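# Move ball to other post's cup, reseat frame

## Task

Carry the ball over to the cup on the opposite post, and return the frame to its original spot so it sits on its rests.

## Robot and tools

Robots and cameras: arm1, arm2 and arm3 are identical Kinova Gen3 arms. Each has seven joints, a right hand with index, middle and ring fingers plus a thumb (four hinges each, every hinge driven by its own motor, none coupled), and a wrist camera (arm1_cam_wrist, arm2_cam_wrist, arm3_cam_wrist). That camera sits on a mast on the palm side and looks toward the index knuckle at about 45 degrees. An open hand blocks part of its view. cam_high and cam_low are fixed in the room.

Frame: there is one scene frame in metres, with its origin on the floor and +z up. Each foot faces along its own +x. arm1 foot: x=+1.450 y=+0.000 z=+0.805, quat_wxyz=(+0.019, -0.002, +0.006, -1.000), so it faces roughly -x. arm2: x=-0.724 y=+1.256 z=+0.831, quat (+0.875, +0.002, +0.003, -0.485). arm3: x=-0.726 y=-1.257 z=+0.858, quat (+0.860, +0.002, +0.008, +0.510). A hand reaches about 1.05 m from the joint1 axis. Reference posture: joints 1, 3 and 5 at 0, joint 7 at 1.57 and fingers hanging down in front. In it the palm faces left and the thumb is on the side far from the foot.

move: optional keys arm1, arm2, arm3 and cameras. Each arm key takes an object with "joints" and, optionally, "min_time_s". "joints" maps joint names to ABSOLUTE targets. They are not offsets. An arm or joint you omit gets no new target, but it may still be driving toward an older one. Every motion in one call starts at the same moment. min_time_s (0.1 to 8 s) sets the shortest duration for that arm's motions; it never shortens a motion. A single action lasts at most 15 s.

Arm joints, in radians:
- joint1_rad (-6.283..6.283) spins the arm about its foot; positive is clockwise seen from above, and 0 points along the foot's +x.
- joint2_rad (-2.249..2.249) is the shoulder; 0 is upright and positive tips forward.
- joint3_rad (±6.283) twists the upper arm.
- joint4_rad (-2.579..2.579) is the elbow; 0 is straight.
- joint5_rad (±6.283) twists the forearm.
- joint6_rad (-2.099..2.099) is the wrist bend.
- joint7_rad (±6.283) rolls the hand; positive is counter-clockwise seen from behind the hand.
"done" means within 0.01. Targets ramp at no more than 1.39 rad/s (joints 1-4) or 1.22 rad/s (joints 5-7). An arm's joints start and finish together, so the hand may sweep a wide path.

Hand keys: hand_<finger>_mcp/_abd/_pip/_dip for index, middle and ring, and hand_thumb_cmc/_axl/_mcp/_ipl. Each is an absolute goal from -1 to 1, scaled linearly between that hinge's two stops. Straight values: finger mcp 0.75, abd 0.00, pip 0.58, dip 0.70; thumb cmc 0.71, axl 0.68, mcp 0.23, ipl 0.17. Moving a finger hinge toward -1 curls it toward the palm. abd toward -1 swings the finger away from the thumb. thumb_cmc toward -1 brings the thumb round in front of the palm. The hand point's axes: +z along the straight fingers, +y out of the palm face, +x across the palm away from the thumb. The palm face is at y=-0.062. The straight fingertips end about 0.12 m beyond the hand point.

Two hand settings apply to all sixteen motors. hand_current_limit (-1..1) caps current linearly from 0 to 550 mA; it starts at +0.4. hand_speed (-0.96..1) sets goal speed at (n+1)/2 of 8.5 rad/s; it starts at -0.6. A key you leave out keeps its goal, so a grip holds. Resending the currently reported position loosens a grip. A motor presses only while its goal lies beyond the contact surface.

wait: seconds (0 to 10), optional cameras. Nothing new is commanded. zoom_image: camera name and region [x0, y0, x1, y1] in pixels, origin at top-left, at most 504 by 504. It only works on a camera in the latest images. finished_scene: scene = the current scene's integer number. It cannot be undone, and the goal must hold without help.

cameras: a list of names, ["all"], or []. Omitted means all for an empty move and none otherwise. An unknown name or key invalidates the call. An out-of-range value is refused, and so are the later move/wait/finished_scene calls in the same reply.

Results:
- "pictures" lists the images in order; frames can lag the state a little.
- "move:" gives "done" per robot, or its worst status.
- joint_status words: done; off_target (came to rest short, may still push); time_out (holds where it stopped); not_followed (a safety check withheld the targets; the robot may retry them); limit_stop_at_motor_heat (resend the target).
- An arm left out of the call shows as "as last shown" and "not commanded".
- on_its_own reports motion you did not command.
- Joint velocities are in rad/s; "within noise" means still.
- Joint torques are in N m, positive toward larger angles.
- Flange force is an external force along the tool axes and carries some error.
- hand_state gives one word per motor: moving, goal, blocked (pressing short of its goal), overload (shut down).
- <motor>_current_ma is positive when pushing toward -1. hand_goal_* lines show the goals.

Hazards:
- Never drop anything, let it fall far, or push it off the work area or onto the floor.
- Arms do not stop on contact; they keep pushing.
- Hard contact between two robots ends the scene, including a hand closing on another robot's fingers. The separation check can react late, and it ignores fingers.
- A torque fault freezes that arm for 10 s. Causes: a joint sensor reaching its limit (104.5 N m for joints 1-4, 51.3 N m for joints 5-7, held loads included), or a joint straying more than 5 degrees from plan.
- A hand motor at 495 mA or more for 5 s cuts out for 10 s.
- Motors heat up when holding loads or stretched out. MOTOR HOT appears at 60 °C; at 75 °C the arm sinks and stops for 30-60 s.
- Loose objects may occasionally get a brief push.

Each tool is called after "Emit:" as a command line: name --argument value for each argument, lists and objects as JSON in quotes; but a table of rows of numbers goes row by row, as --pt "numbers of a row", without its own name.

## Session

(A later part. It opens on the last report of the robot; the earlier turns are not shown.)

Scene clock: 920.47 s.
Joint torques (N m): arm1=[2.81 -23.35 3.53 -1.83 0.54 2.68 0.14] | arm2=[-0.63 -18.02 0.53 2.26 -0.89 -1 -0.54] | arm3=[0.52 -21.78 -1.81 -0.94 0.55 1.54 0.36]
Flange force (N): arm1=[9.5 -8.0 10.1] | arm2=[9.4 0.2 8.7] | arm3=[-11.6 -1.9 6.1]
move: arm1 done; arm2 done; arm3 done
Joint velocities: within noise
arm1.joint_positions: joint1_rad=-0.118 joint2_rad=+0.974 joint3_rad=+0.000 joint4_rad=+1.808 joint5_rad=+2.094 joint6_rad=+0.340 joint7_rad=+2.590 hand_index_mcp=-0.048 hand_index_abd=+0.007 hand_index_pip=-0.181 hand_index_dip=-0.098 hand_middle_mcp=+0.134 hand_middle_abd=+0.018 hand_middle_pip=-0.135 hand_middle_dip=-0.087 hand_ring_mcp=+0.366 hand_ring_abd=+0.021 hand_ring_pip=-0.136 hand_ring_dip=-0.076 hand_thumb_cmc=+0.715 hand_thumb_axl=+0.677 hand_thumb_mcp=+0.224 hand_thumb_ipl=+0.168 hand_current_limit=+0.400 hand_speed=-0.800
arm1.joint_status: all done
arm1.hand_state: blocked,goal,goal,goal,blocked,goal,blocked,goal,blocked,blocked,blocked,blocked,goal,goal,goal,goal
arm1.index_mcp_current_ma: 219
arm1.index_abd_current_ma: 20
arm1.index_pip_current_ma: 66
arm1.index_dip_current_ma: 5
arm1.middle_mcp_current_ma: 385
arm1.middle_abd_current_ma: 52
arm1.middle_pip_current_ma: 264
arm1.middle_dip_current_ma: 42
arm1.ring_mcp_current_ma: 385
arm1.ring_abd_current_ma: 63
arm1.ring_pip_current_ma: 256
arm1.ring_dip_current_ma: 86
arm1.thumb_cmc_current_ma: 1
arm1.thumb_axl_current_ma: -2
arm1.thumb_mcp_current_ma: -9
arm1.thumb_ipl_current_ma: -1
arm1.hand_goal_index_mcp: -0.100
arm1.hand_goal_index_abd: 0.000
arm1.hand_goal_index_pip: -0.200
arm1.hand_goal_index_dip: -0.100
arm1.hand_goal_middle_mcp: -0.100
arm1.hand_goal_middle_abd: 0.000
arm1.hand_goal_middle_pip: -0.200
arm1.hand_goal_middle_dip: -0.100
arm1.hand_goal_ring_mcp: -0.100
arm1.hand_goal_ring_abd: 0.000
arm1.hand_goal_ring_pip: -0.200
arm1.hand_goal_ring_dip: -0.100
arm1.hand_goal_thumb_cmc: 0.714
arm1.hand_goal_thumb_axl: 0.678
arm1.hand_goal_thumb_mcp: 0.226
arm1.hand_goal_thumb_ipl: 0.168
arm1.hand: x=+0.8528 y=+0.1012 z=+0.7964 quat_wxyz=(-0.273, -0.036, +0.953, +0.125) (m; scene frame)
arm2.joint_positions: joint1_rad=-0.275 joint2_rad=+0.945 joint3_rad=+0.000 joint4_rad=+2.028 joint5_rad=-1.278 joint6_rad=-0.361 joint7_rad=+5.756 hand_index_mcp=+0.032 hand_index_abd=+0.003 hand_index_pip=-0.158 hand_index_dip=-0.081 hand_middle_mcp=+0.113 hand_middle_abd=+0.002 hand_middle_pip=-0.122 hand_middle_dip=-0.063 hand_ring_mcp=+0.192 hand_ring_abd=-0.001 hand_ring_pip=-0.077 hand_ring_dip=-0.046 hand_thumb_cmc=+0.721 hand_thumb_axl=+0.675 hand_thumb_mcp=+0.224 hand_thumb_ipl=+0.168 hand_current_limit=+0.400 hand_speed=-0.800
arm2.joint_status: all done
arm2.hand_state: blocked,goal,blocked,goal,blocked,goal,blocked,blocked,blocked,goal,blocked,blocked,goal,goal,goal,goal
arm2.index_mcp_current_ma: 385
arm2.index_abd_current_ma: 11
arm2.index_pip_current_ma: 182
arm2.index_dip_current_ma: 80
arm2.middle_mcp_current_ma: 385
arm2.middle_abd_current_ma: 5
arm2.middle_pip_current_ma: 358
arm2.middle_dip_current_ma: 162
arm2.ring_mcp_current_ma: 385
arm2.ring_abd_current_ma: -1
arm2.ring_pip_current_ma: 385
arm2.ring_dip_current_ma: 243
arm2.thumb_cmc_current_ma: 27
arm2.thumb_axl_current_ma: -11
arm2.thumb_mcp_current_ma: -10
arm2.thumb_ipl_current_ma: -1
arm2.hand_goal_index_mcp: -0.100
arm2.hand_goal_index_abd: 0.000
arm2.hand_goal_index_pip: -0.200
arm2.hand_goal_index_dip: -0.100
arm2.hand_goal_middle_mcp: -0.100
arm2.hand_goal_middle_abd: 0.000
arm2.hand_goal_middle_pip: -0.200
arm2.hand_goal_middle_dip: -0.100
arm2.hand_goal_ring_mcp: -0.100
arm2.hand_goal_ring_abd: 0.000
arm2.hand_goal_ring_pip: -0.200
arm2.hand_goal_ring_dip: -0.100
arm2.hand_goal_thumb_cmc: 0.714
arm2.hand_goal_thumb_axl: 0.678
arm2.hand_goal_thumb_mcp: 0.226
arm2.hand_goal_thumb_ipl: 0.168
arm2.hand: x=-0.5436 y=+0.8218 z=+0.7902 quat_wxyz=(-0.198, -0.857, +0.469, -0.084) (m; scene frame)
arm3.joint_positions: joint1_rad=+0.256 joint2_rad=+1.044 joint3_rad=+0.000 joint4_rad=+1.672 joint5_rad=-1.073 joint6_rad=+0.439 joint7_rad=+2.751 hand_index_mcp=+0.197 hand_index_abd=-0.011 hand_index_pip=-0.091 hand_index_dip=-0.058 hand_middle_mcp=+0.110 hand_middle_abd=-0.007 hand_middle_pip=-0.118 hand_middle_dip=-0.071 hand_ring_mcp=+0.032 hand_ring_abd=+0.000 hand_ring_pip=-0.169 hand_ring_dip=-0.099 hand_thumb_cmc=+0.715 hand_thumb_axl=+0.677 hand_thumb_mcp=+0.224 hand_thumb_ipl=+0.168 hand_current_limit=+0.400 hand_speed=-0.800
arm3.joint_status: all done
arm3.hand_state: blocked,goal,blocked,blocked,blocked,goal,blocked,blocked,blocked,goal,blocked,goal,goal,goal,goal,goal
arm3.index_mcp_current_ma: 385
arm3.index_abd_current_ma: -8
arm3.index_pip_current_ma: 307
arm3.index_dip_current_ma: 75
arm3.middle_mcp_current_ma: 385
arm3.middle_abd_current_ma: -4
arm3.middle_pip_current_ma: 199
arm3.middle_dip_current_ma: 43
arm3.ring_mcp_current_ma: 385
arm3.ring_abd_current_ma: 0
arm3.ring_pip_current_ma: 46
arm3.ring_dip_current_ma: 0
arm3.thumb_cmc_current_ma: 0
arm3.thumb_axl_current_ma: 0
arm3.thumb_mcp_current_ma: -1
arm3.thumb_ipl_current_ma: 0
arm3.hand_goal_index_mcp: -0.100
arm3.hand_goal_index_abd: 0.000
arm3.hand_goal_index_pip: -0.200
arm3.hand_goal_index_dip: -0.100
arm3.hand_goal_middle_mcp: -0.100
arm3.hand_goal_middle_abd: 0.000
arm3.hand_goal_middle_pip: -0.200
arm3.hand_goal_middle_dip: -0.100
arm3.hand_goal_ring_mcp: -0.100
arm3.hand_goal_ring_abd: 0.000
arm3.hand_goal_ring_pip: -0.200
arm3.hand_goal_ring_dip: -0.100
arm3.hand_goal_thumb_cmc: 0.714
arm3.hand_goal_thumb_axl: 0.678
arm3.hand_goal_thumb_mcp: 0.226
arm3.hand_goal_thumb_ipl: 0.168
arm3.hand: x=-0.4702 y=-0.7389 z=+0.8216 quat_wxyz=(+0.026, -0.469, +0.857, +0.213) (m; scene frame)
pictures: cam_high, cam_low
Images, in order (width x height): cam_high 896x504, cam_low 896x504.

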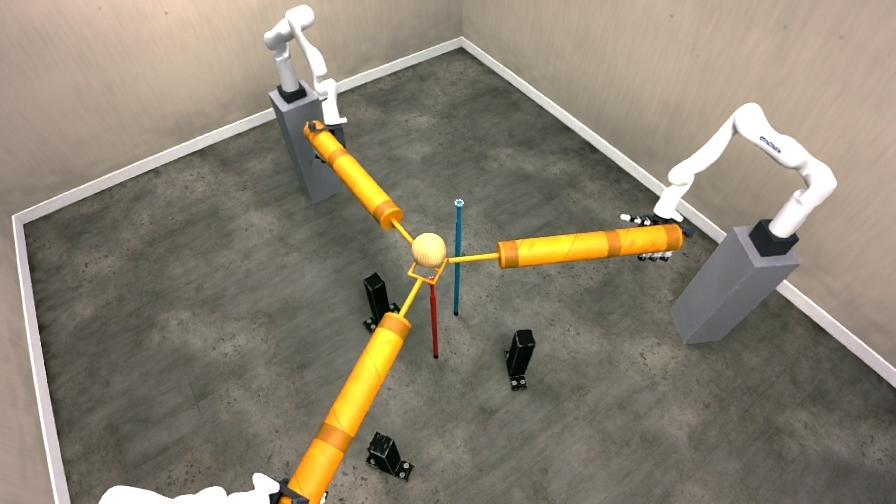

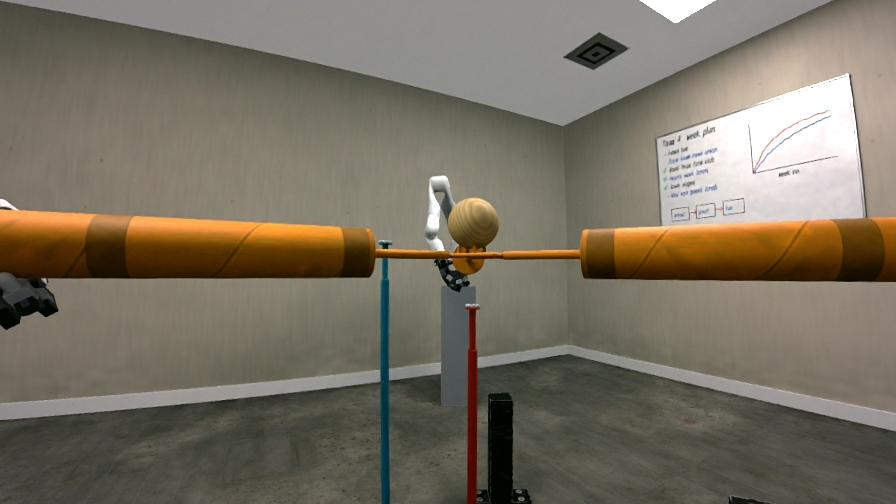

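Emit:
move --arm1 '{"joints":{"joint1_rad":-0.1153,"joint2_rad":0.7452,"joint4_rad":1.8111,"joint5_rad":1.4051,"joint6_rad":0.2959,"joint7_rad":3.3144},"min_time_s":3}' --arm2 '{"joints":{"joint1_rad":-0.2758,"joint2_rad":0.6768,"joint4_rad":2.0401,"joint5_rad":-1.9592,"joint6_rad":-0.3742,"joint7_rad":6.4808},"min_time_s":3}' --arm3 '{"joints":{"joint1_rad":0.2546,"joint2_rad":0.8241,"joint4_rad":1.6957,"joint5_rad":-0.7829,"joint6_rad":0.5579,"joint7_rad":2.4205},"min_time_s":3}' --cameras '["cam_high","cam_low"]'

Emit:
zoom_image --camera "cam_high" --region '[390, 180, 490, 300]'

Emit:
zoom_image --camera "cam_low" --region '[370, 140, 570, 340]'

arm2: "joints": joint7_rad = 6.4808 is out of range -6.283 to 6.283
Scene clock: 927.33 s.
Joint torques (N m): arm1=[2.81 -23.36 3.52 -1.81 0.54 2.67 0.19] | arm2=[-0.63 -17.98 0.5 2.22 -0.9 -0.97 -0.57] | arm3=[0.58 -21.75 -1.72 -1.05 0.48 1.53 0.3]
Flange force (N): arm1=[9.4 -8.0 10.2] | arm2=[9.5 0.2 8.5] | arm3=[-11.0 -1.7 6.0]
Joint velocities: within noise
arm1.joint_positions: joint1_rad=-0.118 joint2_rad=+0.974 joint3_rad=+0.000 joint4_rad=+1.808 joint5_rad=+2.094 joint6_rad=+0.340 joint7_rad=+2.590 hand_index_mcp=-0.048 hand_index_abd=+0.007 hand_index_pip=-0.181 hand_index_dip=-0.098 hand_middle_mcp=+0.134 hand_middle_abd=+0.018 hand_middle_pip=-0.135 hand_middle_dip=-0.087 hand_ring_mcp=+0.366 hand_ring_abd=+0.021 hand_ring_pip=-0.136 hand_ring_dip=-0.076 hand_thumb_cmc=+0.715 hand_thumb_axl=+0.677 hand_thumb_mcp=+0.224 hand_thumb_ipl=+0.168 hand_current_limit=+0.400 hand_speed=-0.800
arm1.joint_status: all done
arm1.hand_state: blocked,goal,goal,goal,blocked,goal,blocked,goal,blocked,blocked,blocked,blocked,goal,goal,goal,goal
arm1.index_mcp_current_ma: 219
arm1.index_abd_current_ma: 20
arm1.index_pip_current_ma: 66
arm1.index_dip_current_ma: 5
arm1.middle_mcp_current_ma: 385
arm1.middle_abd_current_ma: 52
arm1.middle_pip_current_ma: 264
arm1.middle_dip_current_ma: 42
arm1.ring_mcp_current_ma: 385
arm1.ring_abd_current_ma: 63
arm1.ring_pip_current_ma: 256
arm1.ring_dip_current_ma: 86
arm1.thumb_cmc_current_ma: 1
arm1.thumb_axl_current_ma: -2
arm1.thumb_mcp_current_ma: -9
arm1.thumb_ipl_current_ma: -1
arm1.hand_goal_index_mcp: -0.100
arm1.hand_goal_index_abd: 0.000
arm1.hand_goal_index_pip: -0.200
arm1.hand_goal_index_dip: -0.100
arm1.hand_goal_middle_mcp: -0.100
arm1.hand_goal_middle_abd: 0.000
arm1.hand_goal_middle_pip: -0.200
arm1.hand_goal_middle_dip: -0.100
arm1.hand_goal_ring_mcp: -0.100
arm1.hand_goal_ring_abd: 0.000
arm1.hand_goal_ring_pip: -0.200
arm1.hand_goal_ring_dip: -0.100
arm1.hand_goal_thumb_cmc: 0.714
arm1.hand_goal_thumb_axl: 0.678
arm1.hand_goal_thumb_mcp: 0.226
arm1.hand_goal_thumb_ipl: 0.168
arm1.hand: x=+0.8528 y=+0.1012 z=+0.7964 quat_wxyz=(-0.273, -0.036, +0.953, +0.125) (m; scene frame)
arm2.joint_positions: joint1_rad=-0.275 joint2_rad=+0.945 joint3_rad=+0.000 joint4_rad=+2.028 joint5_rad=-1.279 joint6_rad=-0.361 joint7_rad=+5.756 hand_index_mcp=+0.032 hand_index_abd=+0.003 hand_index_pip=-0.158 hand_index_dip=-0.081 hand_middle_mcp=+0.113 hand_middle_abd=+0.002 hand_middle_pip=-0.122 hand_middle_dip=-0.063 hand_ring_mcp=+0.192 hand_ring_abd=-0.001 hand_ring_pip=-0.077 hand_ring_dip=-0.046 hand_thumb_cmc=+0.721 hand_thumb_axl=+0.675 hand_thumb_mcp=+0.224 hand_thumb_ipl=+0.168 hand_current_limit=+0.400 hand_speed=-0.800
arm2.joint_status: all done
arm2.hand_state: blocked,goal,blocked,goal,blocked,goal,blocked,blocked,blocked,goal,blocked,blocked,goal,goal,goal,goal
arm2.index_mcp_current_ma: 385
arm2.index_abd_current_ma: 11
arm2.index_pip_current_ma: 182
arm2.index_dip_current_ma: 80
arm2.middle_mcp_current_ma: 385
arm2.middle_abd_current_ma: 5
arm2.middle_pip_current_ma: 358
arm2.middle_dip_current_ma: 162
arm2.ring_mcp_current_ma: 385
arm2.ring_abd_current_ma: -1
arm2.ring_pip_current_ma: 385
arm2.ring_dip_current_ma: 243
arm2.thumb_cmc_current_ma: 27
arm2.thumb_axl_current_ma: -11
arm2.thumb_mcp_current_ma: -10
arm2.thumb_ipl_current_ma: -1
arm2.hand_goal_index_mcp: -0.100
arm2.hand_goal_index_abd: 0.000
arm2.hand_goal_index_pip: -0.200
arm2.hand_goal_index_dip: -0.100
arm2.hand_goal_middle_mcp: -0.100
arm2.hand_goal_middle_abd: 0.000
arm2.hand_goal_middle_pip: -0.200
arm2.hand_goal_middle_dip: -0.100
arm2.hand_goal_ring_mcp: -0.100
arm2.hand_goal_ring_abd: 0.000
arm2.hand_goal_ring_pip: -0.200
arm2.hand_goal_ring_dip: -0.100
arm2.hand_goal_thumb_cmc: 0.714
arm2.hand_goal_thumb_axl: 0.678
arm2.hand_goal_thumb_mcp: 0.226
arm2.hand_goal_thumb_ipl: 0.168
arm2.hand: x=-0.5436 y=+0.8218 z=+0.7902 quat_wxyz=(-0.198, -0.857, +0.469, -0.084) (m; scene frame)
arm3.joint_positions: joint1_rad=+0.256 joint2_rad=+1.044 joint3_rad=+0.000 joint4_rad=+1.672 joint5_rad=-1.073 joint6_rad=+0.439 joint7_rad=+2.751 hand_index_mcp=+0.197 hand_index_abd=-0.011 hand_index_pip=-0.091 hand_index_dip=-0.058 hand_middle_mcp=+0.110 hand_middle_abd=-0.007 hand_middle_pip=-0.118 hand_middle_dip=-0.071 hand_ring_mcp=+0.032 hand_ring_abd=+0.000 hand_ring_pip=-0.169 hand_ring_dip=-0.099 hand_thumb_cmc=+0.715 hand_thumb_axl=+0.677 hand_thumb_mcp=+0.224 hand_thumb_ipl=+0.168 hand_current_limit=+0.400 hand_speed=-0.800
arm3.joint_status: all done
arm3.hand_state: blocked,goal,blocked,blocked,blocked,goal,blocked,blocked,blocked,goal,blocked,goal,goal,goal,goal,goal
arm3.index_mcp_current_ma: 385
arm3.index_abd_current_ma: -8
arm3.index_pip_current_ma: 307
arm3.index_dip_current_ma: 75
arm3.middle_mcp_current_ma: 385
arm3.middle_abd_current_ma: -4
arm3.middle_pip_current_ma: 199
arm3.middle_dip_current_ma: 43
arm3.ring_mcp_current_ma: 385
arm3.ring_abd_current_ma: 0
arm3.ring_pip_current_ma: 46
arm3.ring_dip_current_ma: 0
arm3.thumb_cmc_current_ma: 0
arm3.thumb_axl_current_ma: 0
arm3.thumb_mcp_current_ma: -1
arm3.thumb_ipl_current_ma: 0
arm3.hand_goal_index_mcp: -0.100
arm3.hand_goal_index_abd: 0.000
arm3.hand_goal_index_pip: -0.200
arm3.hand_goal_index_dip: -0.100
arm3.hand_goal_middle_mcp: -0.100
arm3.hand_goal_middle_abd: 0.000
arm3.hand_goal_middle_pip: -0.200
arm3.hand_goal_middle_dip: -0.100
arm3.hand_goal_ring_mcp: -0.100
arm3.hand_goal_ring_abd: 0.000
arm3.hand_goal_ring_pip: -0.200
arm3.hand_goal_ring_dip: -0.100
arm3.hand_goal_thumb_cmc: 0.714
arm3.hand_goal_thumb_axl: 0.678
arm3.hand_goal_thumb_mcp: 0.226
arm3.hand_goal_thumb_ipl: 0.168
arm3.hand: x=-0.4701 y=-0.7389 z=+0.8216 quat_wxyz=(+0.026, -0.469, +0.857, +0.213) (m; scene frame)
pictures: none

Scaled by 4.200 from the camera's 896x504 image, which has a finer 1280x720 frame.
This view is cut from an older image: the scene may have changed since it was taken.

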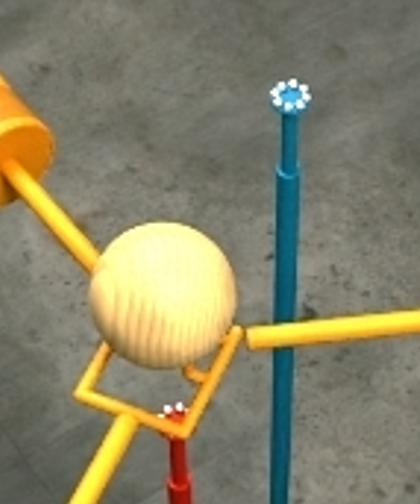

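Scaled by 2.520 from the camera's 896x504 image, which has a finer 1280x720 frame.
This view is cut from an older image: the scene may have changed since it was taken.

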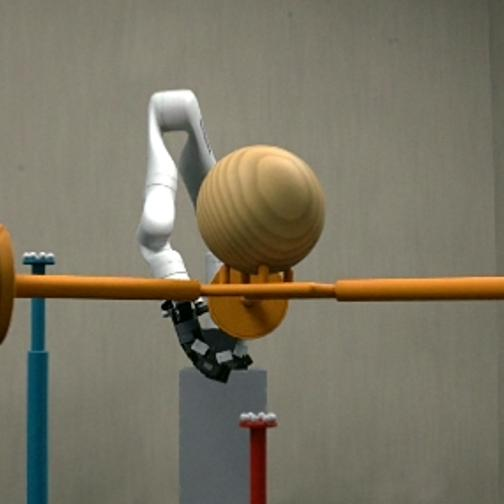

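Emit:
move --arm2 '{"joints":{"joint1_rad":-0.2298,"joint2_rad":0.9112,"joint4_rad":2.0571,"joint5_rad":-1.0629,"joint6_rad":-0.2744,"joint7_rad":5.5975},"min_time_s":1.5}'

Emit:
move --arm2 '{"joints":{"joint1_rad":-0.1866,"joint2_rad":0.8856,"joint4_rad":2.0692,"joint5_rad":-0.7938,"joint6_rad":-0.2032,"joint7_rad":5.3488},"min_time_s":1.5}' --cameras '["cam_high","cam_low"]'

Scene clock: 1028.00 s.
Joint torques (N m): arm1=[3.58 -23.96 4.5 -3.2 0.88 3.26 0.42] | arm2=[-2.7 -18.66 -1.99 0.5 0.15 0.06 0.1] | arm3=[0.76 -21.69 -1.61 -0.67 0.71 1.64 0.44]
Flange force (N): arm1=[6.8 -9.6 7.9] | arm2=[7.8 4.0 7.8] | arm3=[-12.1 -1.4 6.7]
move: arm2 done
Joint velocities: within noise
arm1.joint_positions: joint1_rad=-0.118 joint2_rad=+0.974 joint3_rad=+0.000 joint4_rad=+1.808 joint5_rad=+2.094 joint6_rad=+0.340 joint7_rad=+2.590 hand_index_mcp=-0.048 hand_index_abd=+0.007 hand_index_pip=-0.183 hand_index_dip=-0.100 hand_middle_mcp=+0.134 hand_middle_abd=+0.018 hand_middle_pip=-0.135 hand_middle_dip=-0.093 hand_ring_mcp=+0.366 hand_ring_abd=+0.021 hand_ring_pip=-0.136 hand_ring_dip=-0.077 hand_thumb_cmc=+0.715 hand_thumb_axl=+0.677 hand_thumb_mcp=+0.224 hand_thumb_ipl=+0.168 hand_current_limit=+0.400 hand_speed=-0.800
arm1.joint_status: not commanded
arm1.hand_state: blocked,goal,goal,goal,blocked,goal,blocked,goal,blocked,blocked,blocked,blocked,goal,goal,goal,goal
arm1.index_mcp_current_ma: 217
arm1.index_abd_current_ma: 20
arm1.index_pip_current_ma: 57
arm1.index_dip_current_ma: -1
arm1.middle_mcp_current_ma: 385
arm1.middle_abd_current_ma: 52
arm1.middle_pip_current_ma: 264
arm1.middle_dip_current_ma: 23
arm1.ring_mcp_current_ma: 385
arm1.ring_abd_current_ma: 63
arm1.ring_pip_current_ma: 256
arm1.ring_dip_current_ma: 80
arm1.thumb_cmc_current_ma: 1
arm1.thumb_axl_current_ma: -2
arm1.thumb_mcp_current_ma: -9
arm1.thumb_ipl_current_ma: -1
arm1.hand_goal_index_mcp: -0.100
arm1.hand_goal_index_abd: 0.000
arm1.hand_goal_index_pip: -0.200
arm1.hand_goal_index_dip: -0.100
arm1.hand_goal_middle_mcp: -0.100
arm1.hand_goal_middle_abd: 0.000
arm1.hand_goal_middle_pip: -0.200
arm1.hand_goal_middle_dip: -0.100
arm1.hand_goal_ring_mcp: -0.100
arm1.hand_goal_ring_abd: 0.000
arm1.hand_goal_ring_pip: -0.200
arm1.hand_goal_ring_dip: -0.100
arm1.hand_goal_thumb_cmc: 0.714
arm1.hand_goal_thumb_axl: 0.678
arm1.hand_goal_thumb_mcp: 0.226
arm1.hand_goal_thumb_ipl: 0.168
arm1.hand: x=+0.8528 y=+0.1012 z=+0.7964 quat_wxyz=(-0.273, -0.036, +0.953, +0.125) (m; scene frame)
arm2.joint_positions: joint1_rad=-0.230 joint2_rad=+0.911 joint3_rad=+0.000 joint4_rad=+2.057 joint5_rad=-1.063 joint6_rad=-0.274 joint7_rad=+5.598 hand_index_mcp=+0.022 hand_index_abd=+0.003 hand_index_pip=-0.158 hand_index_dip=-0.081 hand_middle_mcp=+0.113 hand_middle_abd=+0.006 hand_middle_pip=-0.122 hand_middle_dip=-0.063 hand_ring_mcp=+0.192 hand_ring_abd=+0.011 hand_ring_pip=-0.077 hand_ring_dip=-0.030 hand_thumb_cmc=+0.719 hand_thumb_axl=+0.675 hand_thumb_mcp=+0.224 hand_thumb_ipl=+0.168 hand_current_limit=+0.400 hand_speed=-0.800
arm2.joint_status: all done
arm2.hand_state: blocked,goal,blocked,goal,blocked,goal,blocked,blocked,blocked,goal,blocked,blocked,goal,goal,goal,goal
arm2.index_mcp_current_ma: 385
arm2.index_abd_current_ma: 10
arm2.index_pip_current_ma: 182
arm2.index_dip_current_ma: 80
arm2.middle_mcp_current_ma: 385
arm2.middle_abd_current_ma: 19
arm2.middle_pip_current_ma: 358
arm2.middle_dip_current_ma: 162
arm2.ring_mcp_current_ma: 385
arm2.ring_abd_current_ma: 37
arm2.ring_pip_current_ma: 385
arm2.ring_dip_current_ma: 318
arm2.thumb_cmc_current_ma: 21
arm2.thumb_axl_current_ma: -11
arm2.thumb_mcp_current_ma: -10
arm2.thumb_ipl_current_ma: -1
arm2.hand_goal_index_mcp: -0.100
arm2.hand_goal_index_abd: 0.000
arm2.hand_goal_index_pip: -0.200
arm2.hand_goal_index_dip: -0.100
arm2.hand_goal_middle_mcp: -0.100
arm2.hand_goal_middle_abd: 0.000
arm2.hand_goal_middle_pip: -0.200
arm2.hand_goal_middle_dip: -0.100
arm2.hand_goal_ring_mcp: -0.100
arm2.hand_goal_ring_abd: 0.000
arm2.hand_goal_ring_pip: -0.200
arm2.hand_goal_ring_dip: -0.100
arm2.hand_goal_thumb_cmc: 0.714
arm2.hand_goal_thumb_axl: 0.678
arm2.hand_goal_thumb_mcp: 0.226
arm2.hand_goal_thumb_ipl: 0.168
arm2.hand: x=-0.5377 y=+0.8253 z=+0.7884 quat_wxyz=(-0.157, -0.866, +0.462, -0.106) (m; scene frame)
arm3.joint_positions: joint1_rad=+0.256 joint2_rad=+1.044 joint3_rad=+0.000 joint4_rad=+1.672 joint5_rad=-1.073 joint6_rad=+0.439 joint7_rad=+2.751 hand_index_mcp=+0.197 hand_index_abd=-0.010 hand_index_pip=-0.091 hand_index_dip=-0.058 hand_middle_mcp=+0.110 hand_middle_abd=-0.005 hand_middle_pip=-0.118 hand_middle_dip=-0.071 hand_ring_mcp=+0.032 hand_ring_abd=+0.001 hand_ring_pip=-0.169 hand_ring_dip=-0.099 hand_thumb_cmc=+0.715 hand_thumb_axl=+0.677 hand_thumb_mcp=+0.224 hand_thumb_ipl=+0.168 hand_current_limit=+0.400 hand_speed=-0.800
arm3.joint_status: not commanded
arm3.hand_state: blocked,goal,blocked,blocked,blocked,goal,blocked,blocked,blocked,goal,blocked,goal,goal,goal,goal,goal
arm3.index_mcp_current_ma: 385
arm3.index_abd_current_ma: -7
arm3.index_pip_current_ma: 307
arm3.index_dip_current_ma: 75
arm3.middle_mcp_current_ma: 385
arm3.middle_abd_current_ma: -3
arm3.middle_pip_current_ma: 199
arm3.middle_dip_current_ma: 43
arm3.ring_mcp_current_ma: 385
arm3.ring_abd_current_ma: 0
arm3.ring_pip_current_ma: 46
arm3.ring_dip_current_ma: 0
arm3.thumb_cmc_current_ma: 0
arm3.thumb_axl_current_ma: 0
arm3.thumb_mcp_current_ma: -1
arm3.thumb_ipl_current_ma: 0
arm3.hand_goal_index_mcp: -0.100
arm3.hand_goal_index_abd: 0.000
arm3.hand_goal_index_pip: -0.200
arm3.hand_goal_index_dip: -0.100
arm3.hand_goal_middle_mcp: -0.100
arm3.hand_goal_middle_abd: 0.000
arm3.hand_goal_middle_pip: -0.200
arm3.hand_goal_middle_dip: -0.100
arm3.hand_goal_ring_mcp: -0.100
arm3.hand_goal_ring_abd: 0.000
arm3.hand_goal_ring_pip: -0.200
arm3.hand_goal_ring_dip: -0.100
arm3.hand_goal_thumb_cmc: 0.714
arm3.hand_goal_thumb_axl: 0.678
arm3.hand_goal_thumb_mcp: 0.226
arm3.hand_goal_thumb_ipl: 0.168
arm3.hand: x=-0.4702 y=-0.7389 z=+0.8216 quat_wxyz=(+0.026, -0.469, +0.857, +0.213) (m; scene frame)
pictures: none

Scene clock: 1029.90 s.
Joint torques (N m): arm1=[3.6 -24.58 4.68 -4.15 1.17 3.48 0.58] | arm2=[-2.74 -18.67 -2.23 -0.02 0.03 0.06 -0.09] | arm3=[1.01 -21.74 -1.41 -0.94 0.68 1.52 0.45]
Flange force (N): arm1=[5.1 -10.1 7.1] | arm2=[6.9 5.2 7.2] | arm3=[-11.6 -0.7 6.5]
move: arm2 done
Joint velocities: within noise
arm1, arm3: as last shown
arm1.joint_positions: joint1_rad=-0.118 joint2_rad=+0.974 joint3_rad=+0.000 joint4_rad=+1.808 joint5_rad=+2.094 joint6_rad=+0.340 joint7_rad=+2.590 hand_index_mcp=-0.048 hand_index_abd=+0.007 hand_index_pip=-0.185 hand_index_dip=-0.102 hand_middle_mcp=+0.134 hand_middle_abd=+0.018 hand_middle_pip=-0.135 hand_middle_dip=-0.097 hand_ring_mcp=+0.366 hand_ring_abd=+0.021 hand_ring_pip=-0.136 hand_ring_dip=-0.080 hand_thumb_cmc=+0.715 hand_thumb_axl=+0.677 hand_thumb_mcp=+0.224 hand_thumb_ipl=+0.168 hand_current_limit=+0.400 hand_speed=-0.800
arm1.hand_state: blocked,goal,goal,goal,blocked,goal,blocked,goal,blocked,blocked,blocked,goal,goal,goal,goal,goal
arm1.index_pip_current_ma: 51
arm1.index_dip_current_ma: -4
arm1.middle_pip_current_ma: 260
arm1.middle_dip_current_ma: 8
arm1.ring_dip_current_ma: 68
arm2.joint_positions: joint1_rad=-0.187 joint2_rad=+0.886 joint3_rad=+0.000 joint4_rad=+2.069 joint5_rad=-0.794 joint6_rad=-0.203 joint7_rad=+5.349 hand_index_mcp=+0.020 hand_index_abd=+0.003 hand_index_pip=-0.158 hand_index_dip=-0.081 hand_middle_mcp=+0.113 hand_middle_abd=+0.006 hand_middle_pip=-0.122 hand_middle_dip=-0.063 hand_ring_mcp=+0.192 hand_ring_abd=+0.011 hand_ring_pip=-0.077 hand_ring_dip=-0.030 hand_thumb_cmc=+0.718 hand_thumb_axl=+0.675 hand_thumb_mcp=+0.224 hand_thumb_ipl=+0.168 hand_current_limit=+0.400 hand_speed=-0.800
arm2.joint_status: all done
arm2.hand_state: blocked,goal,blocked,goal,blocked,goal,blocked,blocked,blocked,goal,blocked,blocked,goal,goal,goal,goal
arm2.index_mcp_current_ma: 385
arm2.index_abd_current_ma: 10
arm2.index_pip_current_ma: 182
arm2.index_dip_current_ma: 80
arm2.middle_mcp_current_ma: 385
arm2.middle_abd_current_ma: 20
arm2.middle_pip_current_ma: 358
arm2.middle_dip_current_ma: 162
arm2.ring_mcp_current_ma: 385
arm2.ring_abd_current_ma: 38
arm2.ring_pip_current_ma: 385
arm2.ring_dip_current_ma: 318
arm2.thumb_cmc_current_ma: 15
arm2.thumb_axl_current_ma: -11
arm2.thumb_mcp_current_ma: -10
arm2.thumb_ipl_current_ma: -1
arm2.hand_goal_index_mcp: -0.100
arm2.hand_goal_index_abd: 0.000
arm2.hand_goal_index_pip: -0.200
arm2.hand_goal_index_dip: -0.100
arm2.hand_goal_middle_mcp: -0.100
arm2.hand_goal_middle_abd: 0.000
arm2.hand_goal_middle_pip: -0.200
arm2.hand_goal_middle_dip: -0.100
arm2.hand_goal_ring_mcp: -0.100
arm2.hand_goal_ring_abd: 0.000
arm2.hand_goal_ring_pip: -0.200
arm2.hand_goal_ring_dip: -0.100
arm2.hand_goal_thumb_cmc: 0.714
arm2.hand_goal_thumb_axl: 0.678
arm2.hand_goal_thumb_mcp: 0.226
arm2.hand_goal_thumb_ipl: 0.168
arm2.hand: x=-0.5317 y=+0.8291 z=+0.7869 quat_wxyz=(-0.120, -0.865, +0.471, -0.128) (m; scene frame)
arm3.joint_positions: joint1_rad=+0.256 joint2_rad=+1.044 joint3_rad=+0.000 joint4_rad=+1.672 joint5_rad=-1.073 joint6_rad=+0.439 joint7_rad=+2.751 hand_index_mcp=+0.197 hand_index_abd=-0.008 hand_index_pip=-0.091 hand_index_dip=-0.058 hand_middle_mcp=+0.110 hand_middle_abd=-0.004 hand_middle_pip=-0.118 hand_middle_dip=-0.071 hand_ring_mcp=+0.032 hand_ring_abd=+0.001 hand_ring_pip=-0.169 hand_ring_dip=-0.099 hand_thumb_cmc=+0.715 hand_thumb_axl=+0.677 hand_thumb_mcp=+0.224 hand_thumb_ipl=+0.168 hand_current_limit=+0.400 hand_speed=-0.800
arm3.index_abd_current_ma: -5
arm3.middle_abd_current_ma: -1
arm3.ring_pip_current_ma: 47
arm3.hand: x=-0.4701 y=-0.7389 z=+0.8216 quat_wxyz=(+0.026, -0.469, +0.857, +0.213) (m; scene frame)
pictures: cam_high, cam_low
Images, in order (width x height): cam_high 896x504, cam_low 896x504.

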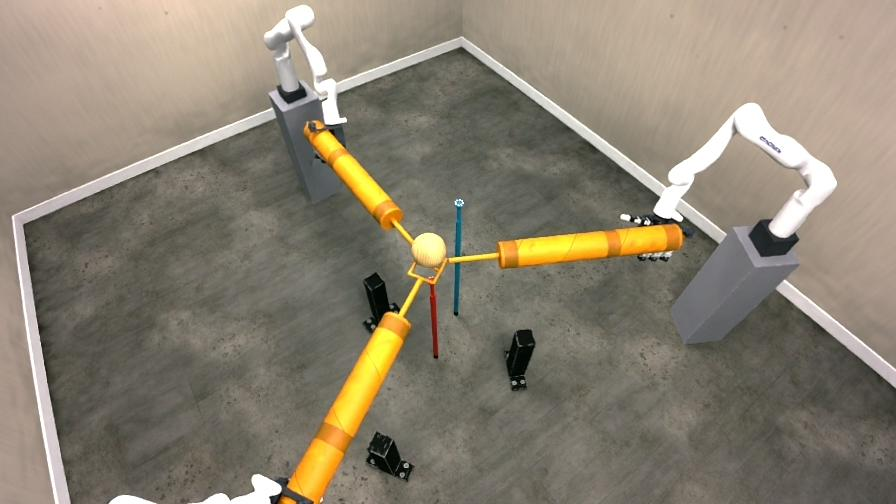

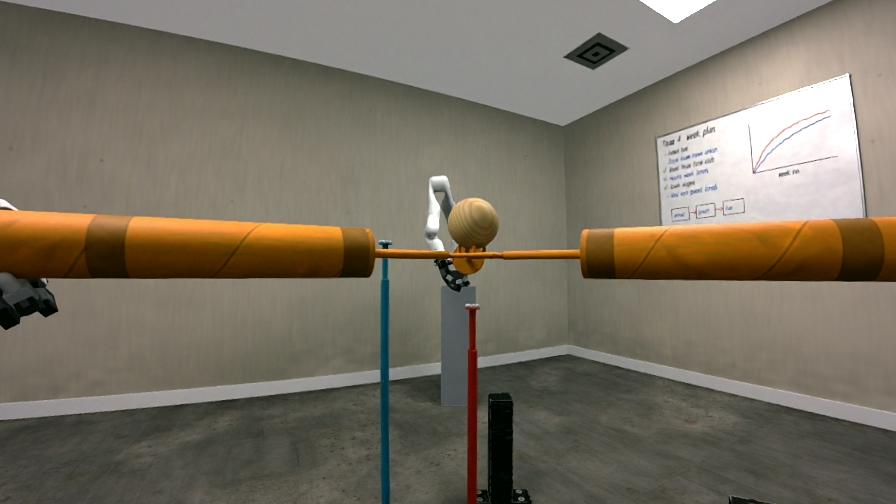

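Emit:
move --arm2 '{"joints":{"joint1_rad":-0.1408,"joint2_rad":0.8635,"joint4_rad":2.0778,"joint5_rad":-0.3202,"joint6_rad":-0.1531,"joint7_rad":4.8967},"min_time_s":1.5}'

Emit:
move --arm2 '{"joints":{"joint1_rad":-0.1182,"joint2_rad":0.8548,"joint4_rad":2.0803,"joint5_rad":0.0,"joint6_rad":-0.1449,"joint7_rad":4.5871},"min_time_s":1.5}' --cameras '["cam_high","cam_low"]'

Emit:
zoom_image --camera "cam_high" --region '[380, 180, 500, 300]'

Emit:
zoom_image --camera "cam_low" --region '[370, 140, 570, 340]'

Scene clock: 1037.30 s.
Joint torques (N m): arm1=[2.2 -24.1 3.21 -3.12 1 2.91 0.44] | arm2=[-1.22 -17.68 -1.22 1.26 -0.17 0.31 -0.32] | arm3=[0.68 -22.44 -1.79 -1.93 0.27 1.36 0.28]
Flange force (N): arm1=[7.5 -7.5 9.1] | arm2=[8.5 2.5 7.0] | arm3=[-9.6 -1.6 5.9]
move: arm2 done
Joint velocities: within noise
arm1, arm3: as last shown
arm1.joint_positions: joint1_rad=-0.118 joint2_rad=+0.974 joint3_rad=+0.000 joint4_rad=+1.808 joint5_rad=+2.094 joint6_rad=+0.340 joint7_rad=+2.590 hand_index_mcp=-0.051 hand_index_abd=+0.007 hand_index_pip=-0.185 hand_index_dip=-0.102 hand_middle_mcp=+0.134 hand_middle_abd=+0.018 hand_middle_pip=-0.138 hand_middle_dip=-0.097 hand_ring_mcp=+0.366 hand_ring_abd=+0.021 hand_ring_pip=-0.139 hand_ring_dip=-0.081 hand_thumb_cmc=+0.715 hand_thumb_axl=+0.677 hand_thumb_mcp=+0.224 hand_thumb_ipl=+0.168 hand_current_limit=+0.400 hand_speed=-0.800
arm1.index_mcp_current_ma: 205
arm1.index_pip_current_ma: 50
arm1.middle_pip_current_ma: 247
arm1.middle_dip_current_ma: 9
arm1.ring_pip_current_ma: 245
arm1.ring_dip_current_ma: 67
arm2.joint_positions: joint1_rad=-0.141 joint2_rad=+0.864 joint3_rad=+0.000 joint4_rad=+2.078 joint5_rad=-0.320 joint6_rad=-0.153 joint7_rad=+4.897 hand_index_mcp=+0.017 hand_index_abd=+0.003 hand_index_pip=-0.158 hand_index_dip=-0.077 hand_middle_mcp=+0.109 hand_middle_abd=+0.005 hand_middle_pip=-0.122 hand_middle_dip=-0.063 hand_ring_mcp=+0.192 hand_ring_abd=+0.006 hand_ring_pip=-0.077 hand_ring_dip=-0.030 hand_thumb_cmc=+0.716 hand_thumb_axl=+0.675 hand_thumb_mcp=+0.224 hand_thumb_ipl=+0.168 hand_current_limit=+0.400 hand_speed=-0.800
arm2.joint_status: all done
arm2.hand_state: blocked,goal,blocked,blocked,blocked,goal,blocked,blocked,blocked,goal,blocked,blocked,goal,goal,goal,goal
arm2.index_mcp_current_ma: 385
arm2.index_abd_current_ma: 10
arm2.index_pip_current_ma: 182
arm2.index_dip_current_ma: 98
arm2.middle_mcp_current_ma: 385
arm2.middle_abd_current_ma: 16
arm2.middle_pip_current_ma: 358
arm2.middle_dip_current_ma: 162
arm2.ring_mcp_current_ma: 385
arm2.ring_abd_current_ma: 19
arm2.ring_pip_current_ma: 385
arm2.ring_dip_current_ma: 318
arm2.thumb_cmc_current_ma: 9
arm2.thumb_axl_current_ma: -11
arm2.thumb_mcp_current_ma: -10
arm2.thumb_ipl_current_ma: -1
arm2.hand_goal_index_mcp: -0.100
arm2.hand_goal_index_abd: 0.000
arm2.hand_goal_index_pip: -0.200
arm2.hand_goal_index_dip: -0.100
arm2.hand_goal_middle_mcp: -0.100
arm2.hand_goal_middle_abd: 0.000
arm2.hand_goal_middle_pip: -0.200
arm2.hand_goal_middle_dip: -0.100
arm2.hand_goal_ring_mcp: -0.100
arm2.hand_goal_ring_abd: 0.000
arm2.hand_goal_ring_pip: -0.200
arm2.hand_goal_ring_dip: -0.100
arm2.hand_goal_thumb_cmc: 0.714
arm2.hand_goal_thumb_axl: 0.678
arm2.hand_goal_thumb_mcp: 0.226
arm2.hand_goal_thumb_ipl: 0.168
arm2.hand: x=-0.5255 y=+0.8329 z=+0.7864 quat_wxyz=(-0.082, -0.862, +0.478, -0.148) (m; scene frame)
arm3.joint_positions: joint1_rad=+0.256 joint2_rad=+1.044 joint3_rad=+0.000 joint4_rad=+1.672 joint5_rad=-1.073 joint6_rad=+0.439 joint7_rad=+2.751 hand_index_mcp=+0.197 hand_index_abd=-0.008 hand_index_pip=-0.091 hand_index_dip=-0.058 hand_middle_mcp=+0.110 hand_middle_abd=-0.003 hand_middle_pip=-0.118 hand_middle_dip=-0.071 hand_ring_mcp=+0.032 hand_ring_abd=+0.001 hand_ring_pip=-0.169 hand_ring_dip=-0.099 hand_thumb_cmc=+0.715 hand_thumb_axl=+0.677 hand_thumb_mcp=+0.224 hand_thumb_ipl=+0.168 hand_current_limit=+0.400 hand_speed=-0.800
arm3.ring_dip_current_ma: 1
pictures: none

Scene clock: 1039.23 s.
Joint torques (N m): arm1=[3.4 -24.96 4.49 -5 1.43 3.51 0.74] | arm2=[-3.18 -18.84 -3.45 -1.11 0.31 -0.79 0.01] | arm3=[0.98 -22.3 -1.37 -1.61 0.49 1.42 0.41]
Flange force (N): arm1=[3.7 -10.1 6.0] | arm2=[4.3 6.2 5.8] | arm3=[-10.0 -0.8 6.6]
move: arm2 done
Joint velocities: within noise
arm1, arm3: as last shown
arm1.joint_positions: joint1_rad=-0.118 joint2_rad=+0.974 joint3_rad=+0.000 joint4_rad=+1.808 joint5_rad=+2.094 joint6_rad=+0.340 joint7_rad=+2.590 hand_index_mcp=-0.051 hand_index_abd=+0.007 hand_index_pip=-0.185 hand_index_dip=-0.102 hand_middle_mcp=+0.134 hand_middle_abd=+0.018 hand_middle_pip=-0.139 hand_middle_dip=-0.097 hand_ring_mcp=+0.366 hand_ring_abd=+0.021 hand_ring_pip=-0.139 hand_ring_dip=-0.081 hand_thumb_cmc=+0.715 hand_thumb_axl=+0.677 hand_thumb_mcp=+0.224 hand_thumb_ipl=+0.168 hand_current_limit=+0.400 hand_speed=-0.800
arm1.middle_pip_current_ma: 244
arm1.ring_pip_current_ma: 244
arm1.ring_dip_current_ma: 66
arm2.joint_positions: joint1_rad=-0.118 joint2_rad=+0.855 joint3_rad=+0.000 joint4_rad=+2.080 joint5_rad=+0.000 joint6_rad=-0.145 joint7_rad=+4.587 hand_index_mcp=+0.017 hand_index_abd=+0.003 hand_index_pip=-0.158 hand_index_dip=-0.074 hand_middle_mcp=+0.109 hand_middle_abd=+0.005 hand_middle_pip=-0.122 hand_middle_dip=-0.062 hand_ring_mcp=+0.190 hand_ring_abd=+0.007 hand_ring_pip=-0.077 hand_ring_dip=-0.030 hand_thumb_cmc=+0.716 hand_thumb_axl=+0.675 hand_thumb_mcp=+0.224 hand_thumb_ipl=+0.168 hand_current_limit=+0.400 hand_speed=-0.800
arm2.joint_status: all done
arm2.hand_state: blocked,goal,blocked,blocked,blocked,goal,blocked,blocked,blocked,goal,blocked,blocked,goal,goal,goal,goal
arm2.index_mcp_current_ma: 385
arm2.index_abd_current_ma: 10
arm2.index_pip_current_ma: 183
arm2.index_dip_current_ma: 112
arm2.middle_mcp_current_ma: 385
arm2.middle_abd_current_ma: 16
arm2.middle_pip_current_ma: 358
arm2.middle_dip_current_ma: 169
arm2.ring_mcp_current_ma: 385
arm2.ring_abd_current_ma: 22
arm2.ring_pip_current_ma: 385
arm2.ring_dip_current_ma: 318
arm2.thumb_cmc_current_ma: 7
arm2.thumb_axl_current_ma: -11
arm2.thumb_mcp_current_ma: -10
arm2.thumb_ipl_current_ma: -1
arm2.hand_goal_index_mcp: -0.100
arm2.hand_goal_index_abd: 0.000
arm2.hand_goal_index_pip: -0.200
arm2.hand_goal_index_dip: -0.100
arm2.hand_goal_middle_mcp: -0.100
arm2.hand_goal_middle_abd: 0.000
arm2.hand_goal_middle_pip: -0.200
arm2.hand_goal_middle_dip: -0.100
arm2.hand_goal_ring_mcp: -0.100
arm2.hand_goal_ring_abd: 0.000
arm2.hand_goal_ring_pip: -0.200
arm2.hand_goal_ring_dip: -0.100
arm2.hand_goal_thumb_cmc: 0.714
arm2.hand_goal_thumb_axl: 0.678
arm2.hand_goal_thumb_mcp: 0.226
arm2.hand_goal_thumb_ipl: 0.168
arm2.hand: x=-0.5221 y=+0.8348 z=+0.7862 quat_wxyz=(-0.064, -0.860, +0.481, -0.159) (m; scene frame)
arm3.joint_positions: joint1_rad=+0.256 joint2_rad=+1.044 joint3_rad=+0.000 joint4_rad=+1.672 joint5_rad=-1.073 joint6_rad=+0.439 joint7_rad=+2.751 hand_index_mcp=+0.197 hand_index_abd=-0.007 hand_index_pip=-0.091 hand_index_dip=-0.058 hand_middle_mcp=+0.110 hand_middle_abd=-0.003 hand_middle_pip=-0.118 hand_middle_dip=-0.071 hand_ring_mcp=+0.032 hand_ring_abd=+0.001 hand_ring_pip=-0.169 hand_ring_dip=-0.098 hand_thumb_cmc=+0.715 hand_thumb_axl=+0.677 hand_thumb_mcp=+0.224 hand_thumb_ipl=+0.168 hand_current_limit=+0.400 hand_speed=-0.800
arm3.index_abd_current_ma: -4
pictures: cam_high, cam_low
Images, in order (width x height): cam_high 896x504, cam_low 896x504.

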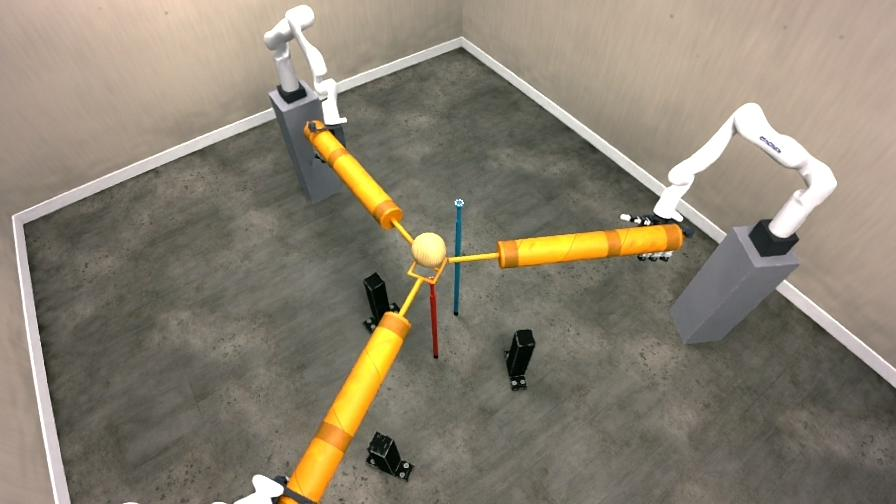

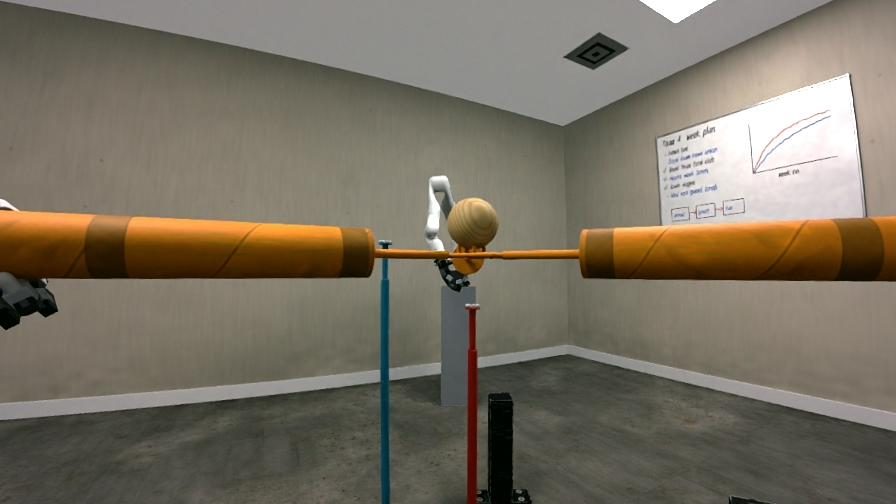

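Scaled by 4.200 from the camera's 896x504 image, which has a finer 1280x720 frame.

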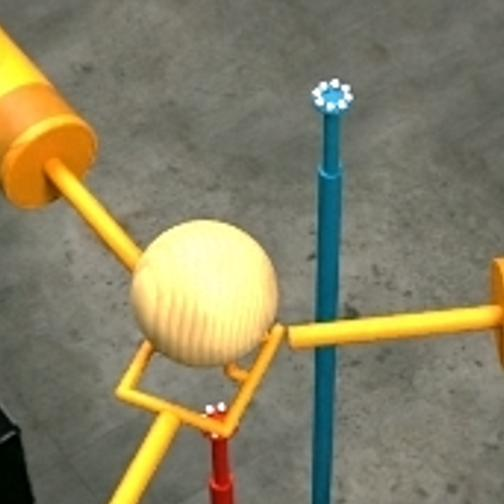

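Scaled by 2.520 from the camera's 896x504 image, which has a finer 1280x720 frame.

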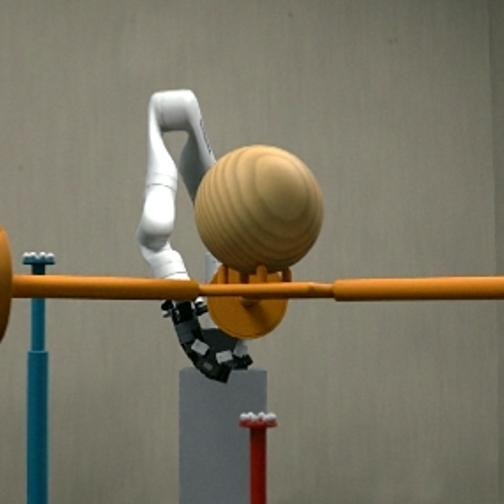

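Emit:
move --arm1 '{"joints":{"joint1_rad":-0.1153,"joint2_rad":0.7452,"joint4_rad":1.8111,"joint5_rad":1.4051,"joint6_rad":0.2959,"joint7_rad":3.3144},"min_time_s":3}' --arm2 '{"joints":{"joint1_rad":-0.1187,"joint2_rad":0.5857,"joint4_rad":2.0639,"joint5_rad":0.0,"joint6_rad":0.1429,"joint7_rad":4.5861},"min_time_s":3}' --arm3 '{"joints":{"joint1_rad":0.2546,"joint2_rad":0.8241,"joint4_rad":1.6957,"joint5_rad":-0.7829,"joint6_rad":0.5579,"joint7_rad":2.4205},"min_time_s":3}' --cameras '["cam_high","cam_low"]'

Scene clock: 1090.33 s.
Joint torques (N m): arm1=[-0.69 -22.51 -0.02 -3.84 1.25 0.55 0.54] | arm2=[0.25 -15.76 0.42 1.52 -0.58 1.55 -0.57] | arm3=[1.62 -22.12 -0.82 -4.65 -0.34 0.29 0.01]
Flange force (N): arm1=no reading | arm2=[13.9 0.3 8.4] | arm3=[-6.8 0.6 5.2]
move: arm1 done; arm2 done; arm3 done
Joint velocities: within noise
arm1.joint_positions: joint1_rad=-0.115 joint2_rad=+0.745 joint3_rad=+0.000 joint4_rad=+1.811 joint5_rad=+1.405 joint6_rad=+0.296 joint7_rad=+3.314 hand_index_mcp=-0.054 hand_index_abd=+0.007 hand_index_pip=-0.181 hand_index_dip=-0.098 hand_middle_mcp=+0.133 hand_middle_abd=+0.009 hand_middle_pip=-0.151 hand_middle_dip=-0.082 hand_ring_mcp=+0.360 hand_ring_abd=+0.011 hand_ring_pip=-0.145 hand_ring_dip=-0.063 hand_thumb_cmc=+0.715 hand_thumb_axl=+0.677 hand_thumb_mcp=+0.224 hand_thumb_ipl=+0.168 hand_current_limit=+0.400 hand_speed=-0.800
arm1.joint_status: all done
arm1.hand_state: blocked,goal,goal,goal,blocked,goal,blocked,goal,blocked,goal,blocked,blocked,goal,goal,goal,goal
arm1.index_mcp_current_ma: 191
arm1.index_abd_current_ma: 19
arm1.index_pip_current_ma: 65
arm1.index_dip_current_ma: 6
arm1.middle_mcp_current_ma: 385
arm1.middle_abd_current_ma: 25
arm1.middle_pip_current_ma: 190
arm1.middle_dip_current_ma: 64
arm1.ring_mcp_current_ma: 385
arm1.ring_abd_current_ma: 30
arm1.ring_pip_current_ma: 216
arm1.ring_dip_current_ma: 138
arm1.thumb_cmc_current_ma: 1
arm1.thumb_axl_current_ma: -2
arm1.thumb_mcp_current_ma: -9
arm1.thumb_ipl_current_ma: -1
arm1.hand_goal_index_mcp: -0.100
arm1.hand_goal_index_abd: 0.000
arm1.hand_goal_index_pip: -0.200
arm1.hand_goal_index_dip: -0.100
arm1.hand_goal_middle_mcp: -0.100
arm1.hand_goal_middle_abd: 0.000
arm1.hand_goal_middle_pip: -0.200
arm1.hand_goal_middle_dip: -0.100
arm1.hand_goal_ring_mcp: -0.100
arm1.hand_goal_ring_abd: 0.000
arm1.hand_goal_ring_pip: -0.200
arm1.hand_goal_ring_dip: -0.100
arm1.hand_goal_thumb_cmc: 0.714
arm1.hand_goal_thumb_axl: 0.678
arm1.hand_goal_thumb_mcp: 0.226
arm1.hand_goal_thumb_ipl: 0.168
arm1.hand: x=+0.8527 y=+0.1016 z=+0.9015 quat_wxyz=(-0.273, -0.036, +0.953, +0.125) (m; scene frame)
arm2.joint_positions: joint1_rad=-0.119 joint2_rad=+0.586 joint3_rad=+0.000 joint4_rad=+2.064 joint5_rad=+0.000 joint6_rad=+0.143 joint7_rad=+4.586 hand_index_mcp=+0.017 hand_index_abd=+0.003 hand_index_pip=-0.158 hand_index_dip=-0.074 hand_middle_mcp=+0.109 hand_middle_abd=+0.001 hand_middle_pip=-0.122 hand_middle_dip=-0.062 hand_ring_mcp=+0.189 hand_ring_abd=-0.002 hand_ring_pip=-0.077 hand_ring_dip=-0.030 hand_thumb_cmc=+0.716 hand_thumb_axl=+0.675 hand_thumb_mcp=+0.224 hand_thumb_ipl=+0.168 hand_current_limit=+0.400 hand_speed=-0.800
arm2.joint_status: all done
arm2.hand_state: blocked,goal,blocked,blocked,blocked,goal,blocked,blocked,blocked,goal,blocked,blocked,goal,goal,goal,goal
arm2.index_mcp_current_ma: 385
arm2.index_abd_current_ma: 8
arm2.index_pip_current_ma: 183
arm2.index_dip_current_ma: 112
arm2.middle_mcp_current_ma: 385
arm2.middle_abd_current_ma: 4
arm2.middle_pip_current_ma: 358
arm2.middle_dip_current_ma: 169
arm2.ring_mcp_current_ma: 385
arm2.ring_abd_current_ma: -6
arm2.ring_pip_current_ma: 385
arm2.ring_dip_current_ma: 318
arm2.thumb_cmc_current_ma: 7
arm2.thumb_axl_current_ma: -11
arm2.thumb_mcp_current_ma: -10
arm2.thumb_ipl_current_ma: -1
arm2.hand_goal_index_mcp: -0.100
arm2.hand_goal_index_abd: 0.000
arm2.hand_goal_index_pip: -0.200
arm2.hand_goal_index_dip: -0.100
arm2.hand_goal_middle_mcp: -0.100
arm2.hand_goal_middle_abd: 0.000
arm2.hand_goal_middle_pip: -0.200
arm2.hand_goal_middle_dip: -0.100
arm2.hand_goal_ring_mcp: -0.100
arm2.hand_goal_ring_abd: 0.000
arm2.hand_goal_ring_pip: -0.200
arm2.hand_goal_ring_dip: -0.100
arm2.hand_goal_thumb_cmc: 0.714
arm2.hand_goal_thumb_axl: 0.678
arm2.hand_goal_thumb_mcp: 0.226
arm2.hand_goal_thumb_ipl: 0.168
arm2.hand: x=-0.5224 y=+0.8354 z=+0.8910 quat_wxyz=(-0.063, -0.860, +0.481, -0.158) (m; scene frame)
arm3.joint_positions: joint1_rad=+0.255 joint2_rad=+0.824 joint3_rad=+0.000 joint4_rad=+1.696 joint5_rad=-0.783 joint6_rad=+0.558 joint7_rad=+2.421 hand_index_mcp=+0.199 hand_index_abd=-0.016 hand_index_pip=-0.091 hand_index_dip=-0.062 hand_middle_mcp=+0.110 hand_middle_abd=-0.013 hand_middle_pip=-0.118 hand_middle_dip=-0.073 hand_ring_mcp=+0.032 hand_ring_abd=-0.008 hand_ring_pip=-0.169 hand_ring_dip=-0.099 hand_thumb_cmc=+0.715 hand_thumb_axl=+0.677 hand_thumb_mcp=+0.224 hand_thumb_ipl=+0.168 hand_current_limit=+0.400 hand_speed=-0.800
arm3.joint_status: all done
arm3.hand_state: blocked,goal,blocked,blocked,blocked,goal,blocked,blocked,blocked,goal,blocked,goal,goal,goal,goal,goal
arm3.index_mcp_current_ma: 385
arm3.index_abd_current_ma: -14
arm3.index_pip_current_ma: 307
arm3.index_dip_current_ma: 63
arm3.middle_mcp_current_ma: 385
arm3.middle_abd_current_ma: -10
arm3.middle_pip_current_ma: 199
arm3.middle_dip_current_ma: 38
arm3.ring_mcp_current_ma: 385
arm3.ring_abd_current_ma: -5
arm3.ring_pip_current_ma: 47
arm3.ring_dip_current_ma: 0
arm3.thumb_cmc_current_ma: 0
arm3.thumb_axl_current_ma: 0
arm3.thumb_mcp_current_ma: -1
arm3.thumb_ipl_current_ma: 0
arm3.hand_goal_index_mcp: -0.100
arm3.hand_goal_index_abd: 0.000
arm3.hand_goal_index_pip: -0.200
arm3.hand_goal_index_dip: -0.100
arm3.hand_goal_middle_mcp: -0.100
arm3.hand_goal_middle_abd: 0.000
arm3.hand_goal_middle_pip: -0.200
arm3.hand_goal_middle_dip: -0.100
arm3.hand_goal_ring_mcp: -0.100
arm3.hand_goal_ring_abd: 0.000
arm3.hand_goal_ring_pip: -0.200
arm3.hand_goal_ring_dip: -0.100
arm3.hand_goal_thumb_cmc: 0.714
arm3.hand_goal_thumb_axl: 0.678
arm3.hand_goal_thumb_mcp: 0.226
arm3.hand_goal_thumb_ipl: 0.168
arm3.hand: x=-0.4701 y=-0.7389 z=+0.9265 quat_wxyz=(+0.026, -0.468, +0.857, +0.213) (m; scene frame)
pictures: cam_high, cam_low
Images, in order (width x height): cam_high 896x504, cam_low 896x504.

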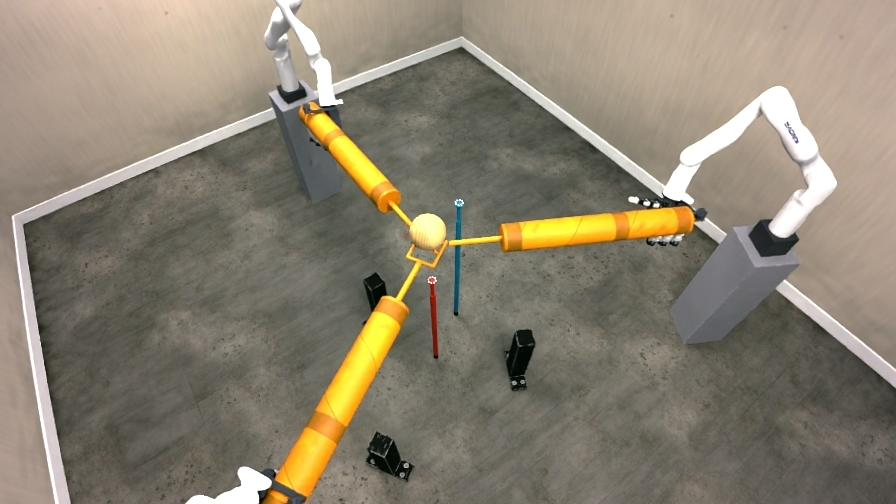

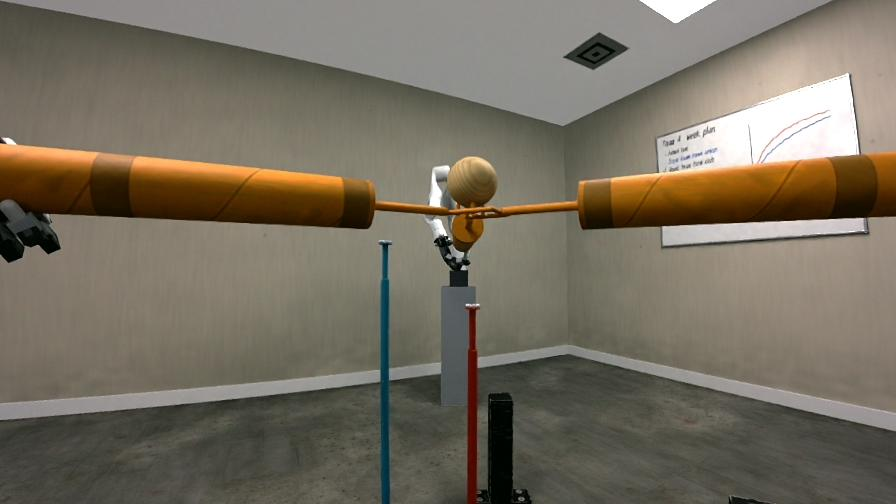

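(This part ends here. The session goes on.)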